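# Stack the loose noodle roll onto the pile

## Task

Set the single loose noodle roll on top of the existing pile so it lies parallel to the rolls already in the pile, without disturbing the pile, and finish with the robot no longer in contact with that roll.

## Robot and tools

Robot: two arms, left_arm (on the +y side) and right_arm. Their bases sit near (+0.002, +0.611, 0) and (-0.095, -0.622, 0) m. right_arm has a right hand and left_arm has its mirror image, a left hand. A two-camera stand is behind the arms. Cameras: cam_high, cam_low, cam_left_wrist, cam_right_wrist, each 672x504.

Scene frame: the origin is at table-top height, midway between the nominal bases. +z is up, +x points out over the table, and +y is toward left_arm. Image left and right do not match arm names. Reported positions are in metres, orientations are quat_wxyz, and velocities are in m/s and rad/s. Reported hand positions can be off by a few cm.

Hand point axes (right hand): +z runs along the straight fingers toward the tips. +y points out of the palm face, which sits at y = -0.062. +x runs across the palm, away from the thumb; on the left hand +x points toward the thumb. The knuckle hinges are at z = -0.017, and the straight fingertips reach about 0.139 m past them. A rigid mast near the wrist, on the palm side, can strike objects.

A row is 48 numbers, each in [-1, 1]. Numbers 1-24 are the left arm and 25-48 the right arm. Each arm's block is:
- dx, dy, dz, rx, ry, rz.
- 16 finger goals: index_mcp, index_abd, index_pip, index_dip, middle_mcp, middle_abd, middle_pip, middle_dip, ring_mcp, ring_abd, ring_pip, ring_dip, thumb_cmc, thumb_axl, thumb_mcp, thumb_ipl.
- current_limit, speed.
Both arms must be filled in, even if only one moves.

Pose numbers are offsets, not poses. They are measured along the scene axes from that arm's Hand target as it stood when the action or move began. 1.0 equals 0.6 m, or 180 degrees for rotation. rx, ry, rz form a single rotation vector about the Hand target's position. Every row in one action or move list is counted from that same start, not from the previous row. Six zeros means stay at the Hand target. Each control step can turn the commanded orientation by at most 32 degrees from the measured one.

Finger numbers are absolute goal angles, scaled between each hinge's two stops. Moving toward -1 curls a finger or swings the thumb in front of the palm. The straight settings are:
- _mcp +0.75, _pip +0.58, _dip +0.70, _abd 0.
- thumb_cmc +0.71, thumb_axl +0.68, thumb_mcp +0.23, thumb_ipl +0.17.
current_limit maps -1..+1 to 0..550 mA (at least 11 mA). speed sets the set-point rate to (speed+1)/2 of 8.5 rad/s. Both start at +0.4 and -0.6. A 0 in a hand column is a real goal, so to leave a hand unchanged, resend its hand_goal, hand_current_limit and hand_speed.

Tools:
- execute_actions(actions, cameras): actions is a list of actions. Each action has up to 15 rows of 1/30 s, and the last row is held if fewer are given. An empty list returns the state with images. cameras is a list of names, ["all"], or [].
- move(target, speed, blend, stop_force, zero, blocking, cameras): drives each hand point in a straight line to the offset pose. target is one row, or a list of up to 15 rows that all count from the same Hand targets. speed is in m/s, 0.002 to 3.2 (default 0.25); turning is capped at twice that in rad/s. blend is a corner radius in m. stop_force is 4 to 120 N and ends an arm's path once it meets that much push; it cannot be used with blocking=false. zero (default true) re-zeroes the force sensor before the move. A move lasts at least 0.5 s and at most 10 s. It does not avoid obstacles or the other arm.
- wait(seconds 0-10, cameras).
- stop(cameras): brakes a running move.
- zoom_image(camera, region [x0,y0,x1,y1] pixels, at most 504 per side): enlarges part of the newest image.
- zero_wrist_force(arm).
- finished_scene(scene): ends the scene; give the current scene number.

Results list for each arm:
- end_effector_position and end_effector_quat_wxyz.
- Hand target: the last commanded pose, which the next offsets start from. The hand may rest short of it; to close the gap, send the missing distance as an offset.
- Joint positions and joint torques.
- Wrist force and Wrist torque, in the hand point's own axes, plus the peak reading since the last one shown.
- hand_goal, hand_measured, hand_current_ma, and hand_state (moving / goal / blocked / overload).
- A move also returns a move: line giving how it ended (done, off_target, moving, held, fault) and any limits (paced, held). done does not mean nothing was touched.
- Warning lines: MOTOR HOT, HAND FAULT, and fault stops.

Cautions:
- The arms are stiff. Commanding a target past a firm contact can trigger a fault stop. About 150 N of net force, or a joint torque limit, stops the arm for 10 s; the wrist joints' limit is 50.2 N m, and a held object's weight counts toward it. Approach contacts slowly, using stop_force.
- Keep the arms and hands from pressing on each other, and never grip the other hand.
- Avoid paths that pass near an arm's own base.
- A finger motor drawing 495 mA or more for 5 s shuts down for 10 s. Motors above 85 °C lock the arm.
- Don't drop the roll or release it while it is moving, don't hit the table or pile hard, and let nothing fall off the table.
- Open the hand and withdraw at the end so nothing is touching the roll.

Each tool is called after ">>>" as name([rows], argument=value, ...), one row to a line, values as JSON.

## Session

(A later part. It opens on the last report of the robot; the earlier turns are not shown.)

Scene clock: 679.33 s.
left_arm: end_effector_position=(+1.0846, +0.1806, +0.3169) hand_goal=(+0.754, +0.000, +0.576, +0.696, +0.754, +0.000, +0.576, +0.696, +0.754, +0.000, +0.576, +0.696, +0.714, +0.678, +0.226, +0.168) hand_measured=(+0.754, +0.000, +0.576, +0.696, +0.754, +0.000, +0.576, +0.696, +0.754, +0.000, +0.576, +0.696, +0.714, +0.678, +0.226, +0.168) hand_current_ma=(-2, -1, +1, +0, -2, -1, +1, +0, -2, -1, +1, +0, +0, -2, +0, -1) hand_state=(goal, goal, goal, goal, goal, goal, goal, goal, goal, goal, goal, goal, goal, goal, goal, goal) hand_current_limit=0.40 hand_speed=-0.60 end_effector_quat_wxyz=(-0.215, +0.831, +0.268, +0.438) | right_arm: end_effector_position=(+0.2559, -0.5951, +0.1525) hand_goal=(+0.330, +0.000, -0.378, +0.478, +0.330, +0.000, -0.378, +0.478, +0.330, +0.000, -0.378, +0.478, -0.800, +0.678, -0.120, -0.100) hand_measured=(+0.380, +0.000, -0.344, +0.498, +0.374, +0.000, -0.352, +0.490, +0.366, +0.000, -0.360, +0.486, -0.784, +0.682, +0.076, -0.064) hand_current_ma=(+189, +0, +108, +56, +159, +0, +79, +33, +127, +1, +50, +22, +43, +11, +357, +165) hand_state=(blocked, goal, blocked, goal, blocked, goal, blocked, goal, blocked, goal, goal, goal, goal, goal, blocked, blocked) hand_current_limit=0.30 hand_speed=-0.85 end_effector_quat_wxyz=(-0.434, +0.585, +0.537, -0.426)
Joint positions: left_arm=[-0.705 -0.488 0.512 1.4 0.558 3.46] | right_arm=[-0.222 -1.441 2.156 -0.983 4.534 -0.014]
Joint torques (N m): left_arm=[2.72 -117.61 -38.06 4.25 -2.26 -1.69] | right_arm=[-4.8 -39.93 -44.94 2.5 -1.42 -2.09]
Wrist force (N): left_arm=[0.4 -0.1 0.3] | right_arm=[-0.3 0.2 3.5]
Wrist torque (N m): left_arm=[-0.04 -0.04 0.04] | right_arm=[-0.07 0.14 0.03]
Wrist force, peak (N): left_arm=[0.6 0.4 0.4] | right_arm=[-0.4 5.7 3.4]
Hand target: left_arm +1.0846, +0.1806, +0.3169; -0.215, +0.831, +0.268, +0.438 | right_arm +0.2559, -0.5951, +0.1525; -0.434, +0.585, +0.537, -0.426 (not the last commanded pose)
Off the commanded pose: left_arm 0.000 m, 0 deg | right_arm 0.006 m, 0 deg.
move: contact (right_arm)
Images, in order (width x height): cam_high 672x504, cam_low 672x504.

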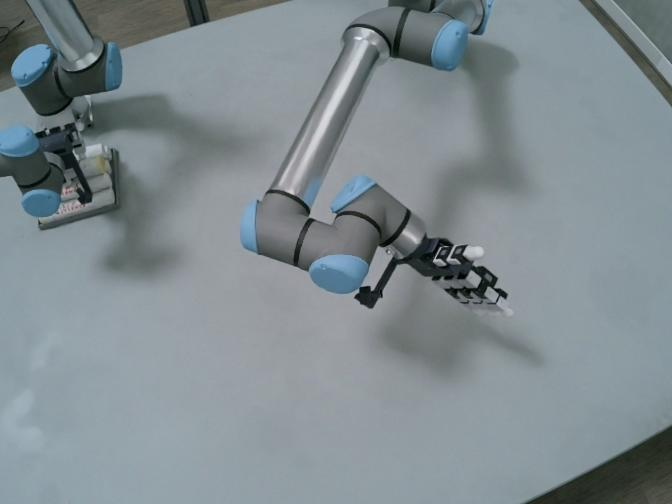

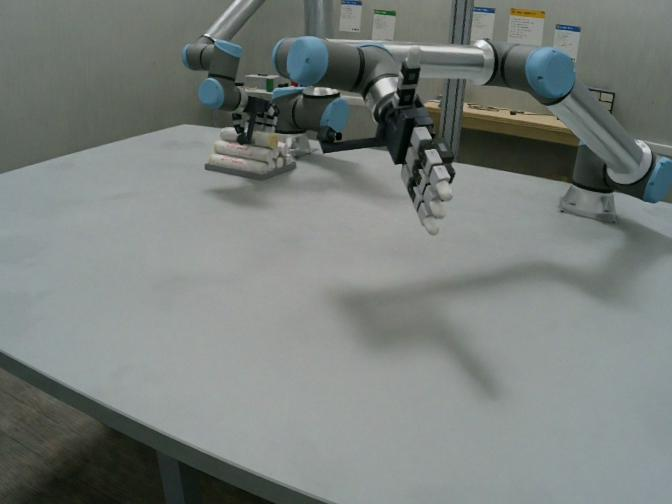

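>>> move([
  [0,0,0,0,0,0,0.754,0,0.576,0.696,0.754,0,0.576,0.696,0.754,0,0.576,0.696,0.714,0.678,0.226,0.168,0.4,-0.6,0,0,0,0,0,0,0.41,0,-0.378,0.477,0.41,0,-0.378,0.477,0.41,0,-0.378,0.477,-0.8,0.678,0.09,-0.049,0.3,-0.94],
  [0,0,0,0,0,0,0.754,0,0.576,0.696,0.754,0,0.576,0.696,0.754,0,0.576,0.696,0.714,0.678,0.226,0.168,0.4,-0.6,0,0,0,0,0,0,0.55,0,-0.378,0.477,0.55,0,-0.378,0.477,0.55,0,-0.378,0.477,-0.8,0.678,0.21,-0.049,0.3,-0.85],
], cameras=["cam_high","cam_low","cam_right_wrist"])

>>> zoom_image(camera="cam_low", region=[190, 100, 310, 190])

>>> zoom_image(camera="cam_high", region=[0, 100, 140, 240])

Scene clock: 690.93 s.
left_arm: end_effector_position=(+1.0846, +0.1806, +0.3169) hand_goal=(+0.754, +0.000, +0.576, +0.696, +0.754, +0.000, +0.576, +0.696, +0.754, +0.000, +0.576, +0.696, +0.714, +0.678, +0.226, +0.168) hand_measured=(+0.754, +0.000, +0.576, +0.696, +0.754, +0.000, +0.576, +0.696, +0.754, +0.000, +0.576, +0.696, +0.714, +0.678, +0.226, +0.168) hand_current_ma=(-2, -1, +1, +0, -2, -1, +1, +0, -2, -1, +1, +0, +0, -2, +0, -1) hand_state=(goal, goal, goal, goal, goal, goal, goal, goal, goal, goal, goal, goal, goal, goal, goal, goal) hand_current_limit=0.40 hand_speed=-0.60 end_effector_quat_wxyz=(-0.215, +0.831, +0.268, +0.438) | right_arm: end_effector_position=(+0.2559, -0.5951, +0.1525) hand_goal=(+0.550, +0.000, -0.378, +0.478, +0.550, +0.000, -0.378, +0.478, +0.550, +0.000, -0.378, +0.478, -0.800, +0.678, +0.210, -0.048) hand_measured=(+0.536, +0.000, -0.376, +0.482, +0.534, +0.000, -0.376, +0.480, +0.532, +0.000, -0.376, +0.482, -0.794, +0.680, +0.206, -0.048) hand_current_ma=(-40, +0, +5, +7, -46, +0, +5, +5, -54, +1, +6, +6, +12, +5, -8, -1) hand_state=(goal, goal, goal, goal, goal, goal, goal, goal, goal, goal, goal, goal, goal, goal, goal, goal) hand_current_limit=0.30 hand_speed=-0.85 end_effector_quat_wxyz=(-0.434, +0.585, +0.537, -0.426)
Joint positions: left_arm=[-0.705 -0.488 0.512 1.4 0.558 3.46] | right_arm=[-0.222 -1.441 2.156 -0.983 4.534 -0.014]
Joint torques (N m): left_arm=[3.11 -116.72 -37.06 4.34 -2.21 -1.95] | right_arm=[-4.03 -27.5 -39.48 2.45 -1.7 -1.94]
Wrist force (N): left_arm=[0.0 -0.1 -0.1] | right_arm=[-0.5 1.5 1.0]
Wrist torque (N m): left_arm=[0.00 0.00 0.00] | right_arm=[-0.17 0.15 0.08]
Wrist force, peak (N): left_arm=[0.6 -0.2 0.4] | right_arm=[-0.8 0.3 3.9]
Hand target: left_arm +1.0846, +0.1806, +0.3169; -0.215, +0.831, +0.268, +0.438 | right_arm +0.2559, -0.5951, +0.1525; -0.434, +0.585, +0.537, -0.426
Off the commanded pose: left_arm 0.000 m, 0 deg | right_arm 0.000 m, 0 deg.
move: done
camera_calibration:
cam_right_wrist: T_world_to_cam=[[0.0708678, -0.818485, -0.57014, -0.377477], [0.557214, -0.441597, 0.703211, -0.565604], [-0.827339, -0.367525, 0.424776, 0.0530372], [0, 0, 0, 1]] pos_world=[0.385793, -0.539235, 0.159995]
Images, in order (width x height): cam_high 672x504, cam_low 672x504, cam_right_wrist 672x504.

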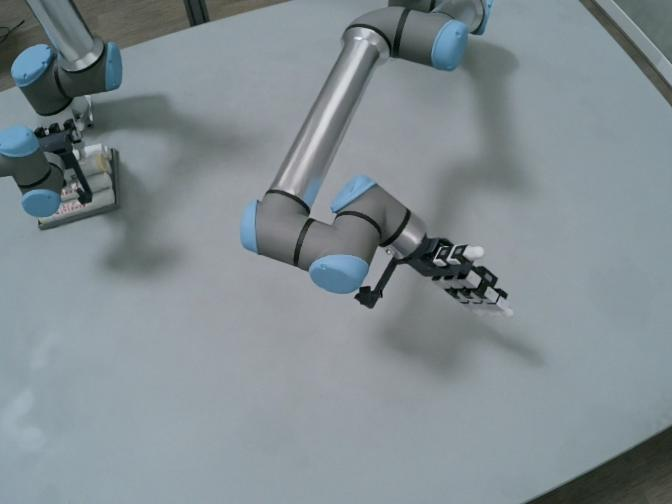

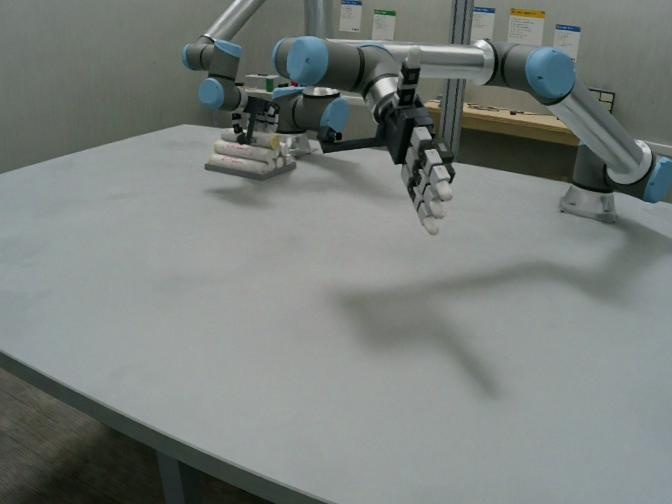

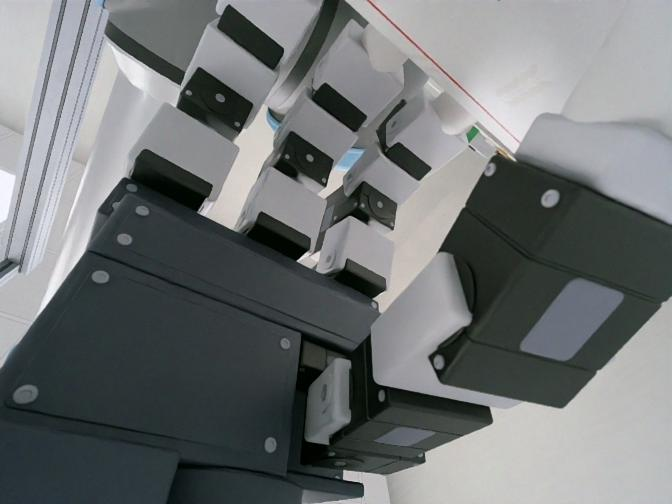

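Scaled by 4.200 from the camera's 672x504 image, which has a finer 960x720 frame.

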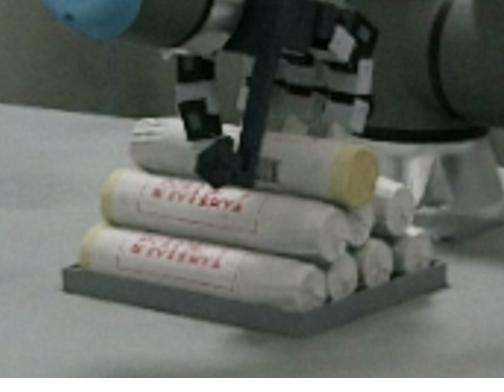

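Scaled by 3.600 from the camera's 672x504 image, which has a finer 960x720 frame.

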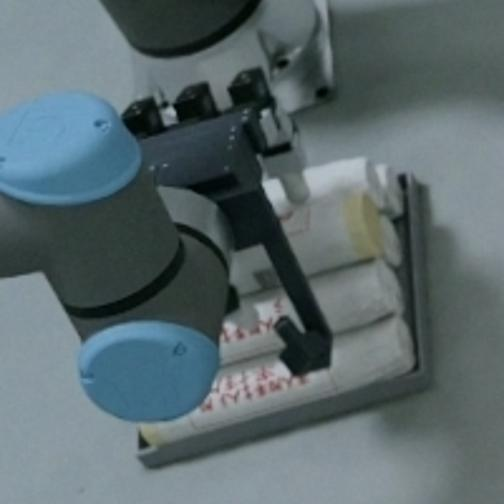

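>>> move(target=[0,0,0,0,0,0,0.754,0,0.576,0.696,0.754,0,0.576,0.696,0.754,0,0.576,0.696,0.714,0.678,0.226,0.168,0.4,-0.6,0,0,0.2,0,0,0,0.55,0,-0.378,0.477,0.55,0,-0.378,0.477,0.55,0,-0.378,0.477,-0.8,0.678,0.21,-0.049,0.3,-0.85], speed=0.1, cameras=["cam_high","cam_low","cam_right_wrist"])

>>> zoom_image(camera="cam_low", region=[190, 100, 310, 190])

>>> zoom_image(camera="cam_high", region=[0, 100, 140, 240])

Scene clock: 697.83 s.
left_arm: end_effector_position=(+1.0846, +0.1806, +0.3169) hand_goal=(+0.754, +0.000, +0.576, +0.696, +0.754, +0.000, +0.576, +0.696, +0.754, +0.000, +0.576, +0.696, +0.714, +0.678, +0.226, +0.168) hand_measured=(+0.754, +0.000, +0.576, +0.696, +0.754, +0.000, +0.576, +0.696, +0.754, +0.000, +0.576, +0.696, +0.714, +0.678, +0.226, +0.168) hand_current_ma=(-2, -1, +1, +0, -2, -1, +1, +0, -2, -1, +1, +0, +0, -2, +0, -1) hand_state=(goal, goal, goal, goal, goal, goal, goal, goal, goal, goal, goal, goal, goal, goal, goal, goal) hand_current_limit=0.40 hand_speed=-0.60 end_effector_quat_wxyz=(-0.215, +0.831, +0.268, +0.438) | right_arm: end_effector_position=(+0.2560, -0.5951, +0.2726) hand_goal=(+0.550, +0.000, -0.378, +0.478, +0.550, +0.000, -0.378, +0.478, +0.550, +0.000, -0.378, +0.478, -0.800, +0.678, +0.210, -0.048) hand_measured=(+0.538, +0.000, -0.376, +0.482, +0.536, +0.000, -0.376, +0.480, +0.534, +0.000, -0.376, +0.480, -0.794, +0.680, +0.208, -0.048) hand_current_ma=(-37, +0, +5, +7, -43, +0, +5, +5, -51, +1, +5, +6, +12, +5, -8, -1) hand_state=(goal, goal, goal, goal, goal, goal, goal, goal, goal, goal, goal, goal, goal, goal, goal, goal) hand_current_limit=0.30 hand_speed=-0.85 end_effector_quat_wxyz=(-0.434, +0.585, +0.537, -0.426)
Joint positions: left_arm=[-0.705 -0.488 0.512 1.4 0.558 3.46] | right_arm=[-0.222 -1.568 2.04 -0.74 4.534 -0.014]
Joint torques (N m): left_arm=[3.26 -117.15 -37.51 4.36 -2.19 -1.94] | right_arm=[1.05 -31.93 -24.63 2.03 -0.39 -1.61]
Wrist force (N): left_arm=[-0.1 -0.3 0.1] | right_arm=[-0.1 1.4 0.5]
Wrist torque (N m): left_arm=[-0.06 0.02 0.00] | right_arm=[-0.12 0.09 0.06]
Wrist force, peak (N): left_arm=[-0.3 -0.5 0.4] | right_arm=[-0.4 2.9 1.6]
Hand target: left_arm +1.0846, +0.1806, +0.3169; -0.215, +0.831, +0.268, +0.438 | right_arm +0.2559, -0.5951, +0.2725; -0.434, +0.585, +0.537, -0.426
Off the commanded pose: left_arm 0.000 m, 0 deg | right_arm 0.000 m, 0 deg.
move: done
camera_calibration:
cam_right_wrist: T_world_to_cam=[[0.0709941, -0.818535, -0.570053, -0.309167], [0.557098, -0.441517, 0.703352, -0.649997], [-0.827407, -0.367509, 0.424659, 0.00221403], [0, 0, 0, 1]] pos_world=[0.385893, -0.539235, 0.279995]
Images, in order (width x height): cam_high 672x504, cam_low 672x504, cam_right_wrist 672x504.

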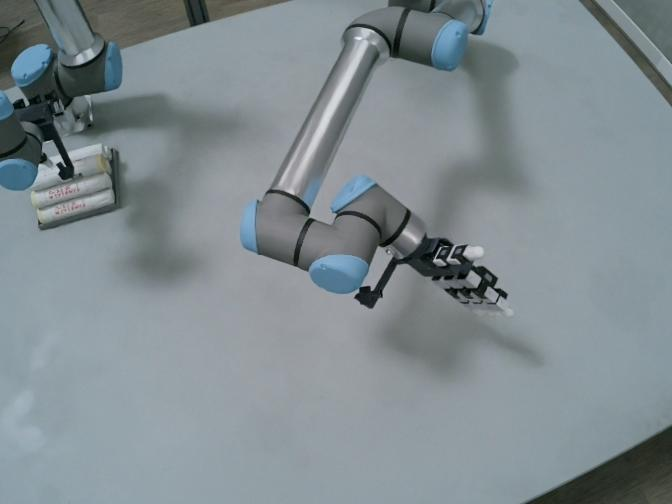

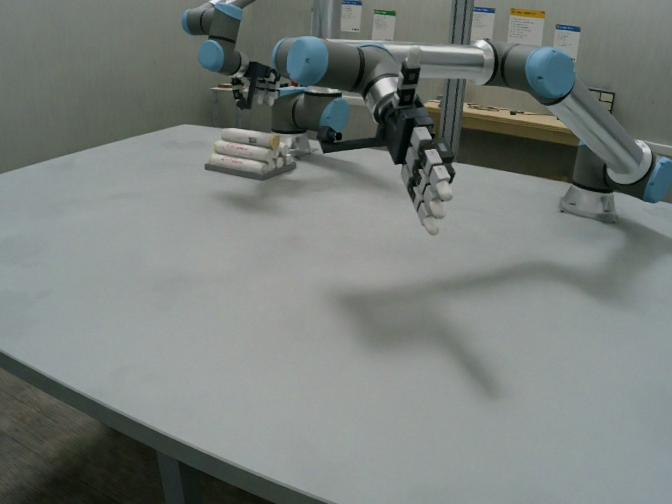

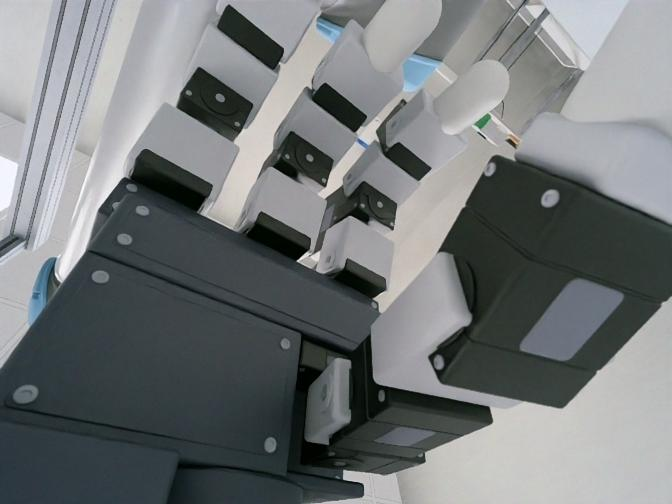

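Scaled by 4.200 from the camera's 672x504 image, which has a finer 960x720 frame.

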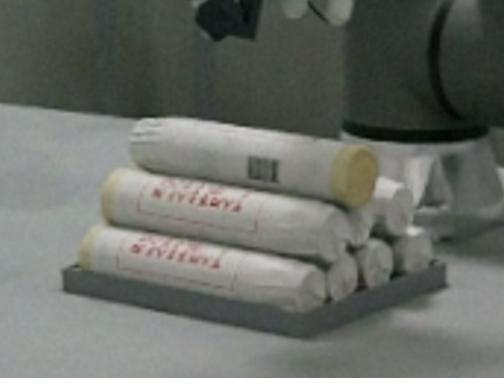

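Scaled by 3.600 from the camera's 672x504 image, which has a finer 960x720 frame.

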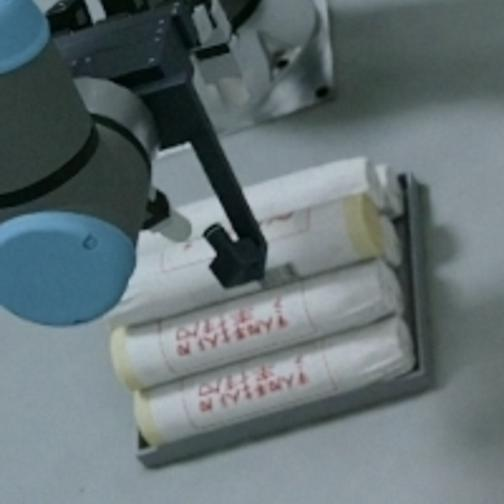

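>>> finished_scene(scene=1)

The scene is finished: the task was done.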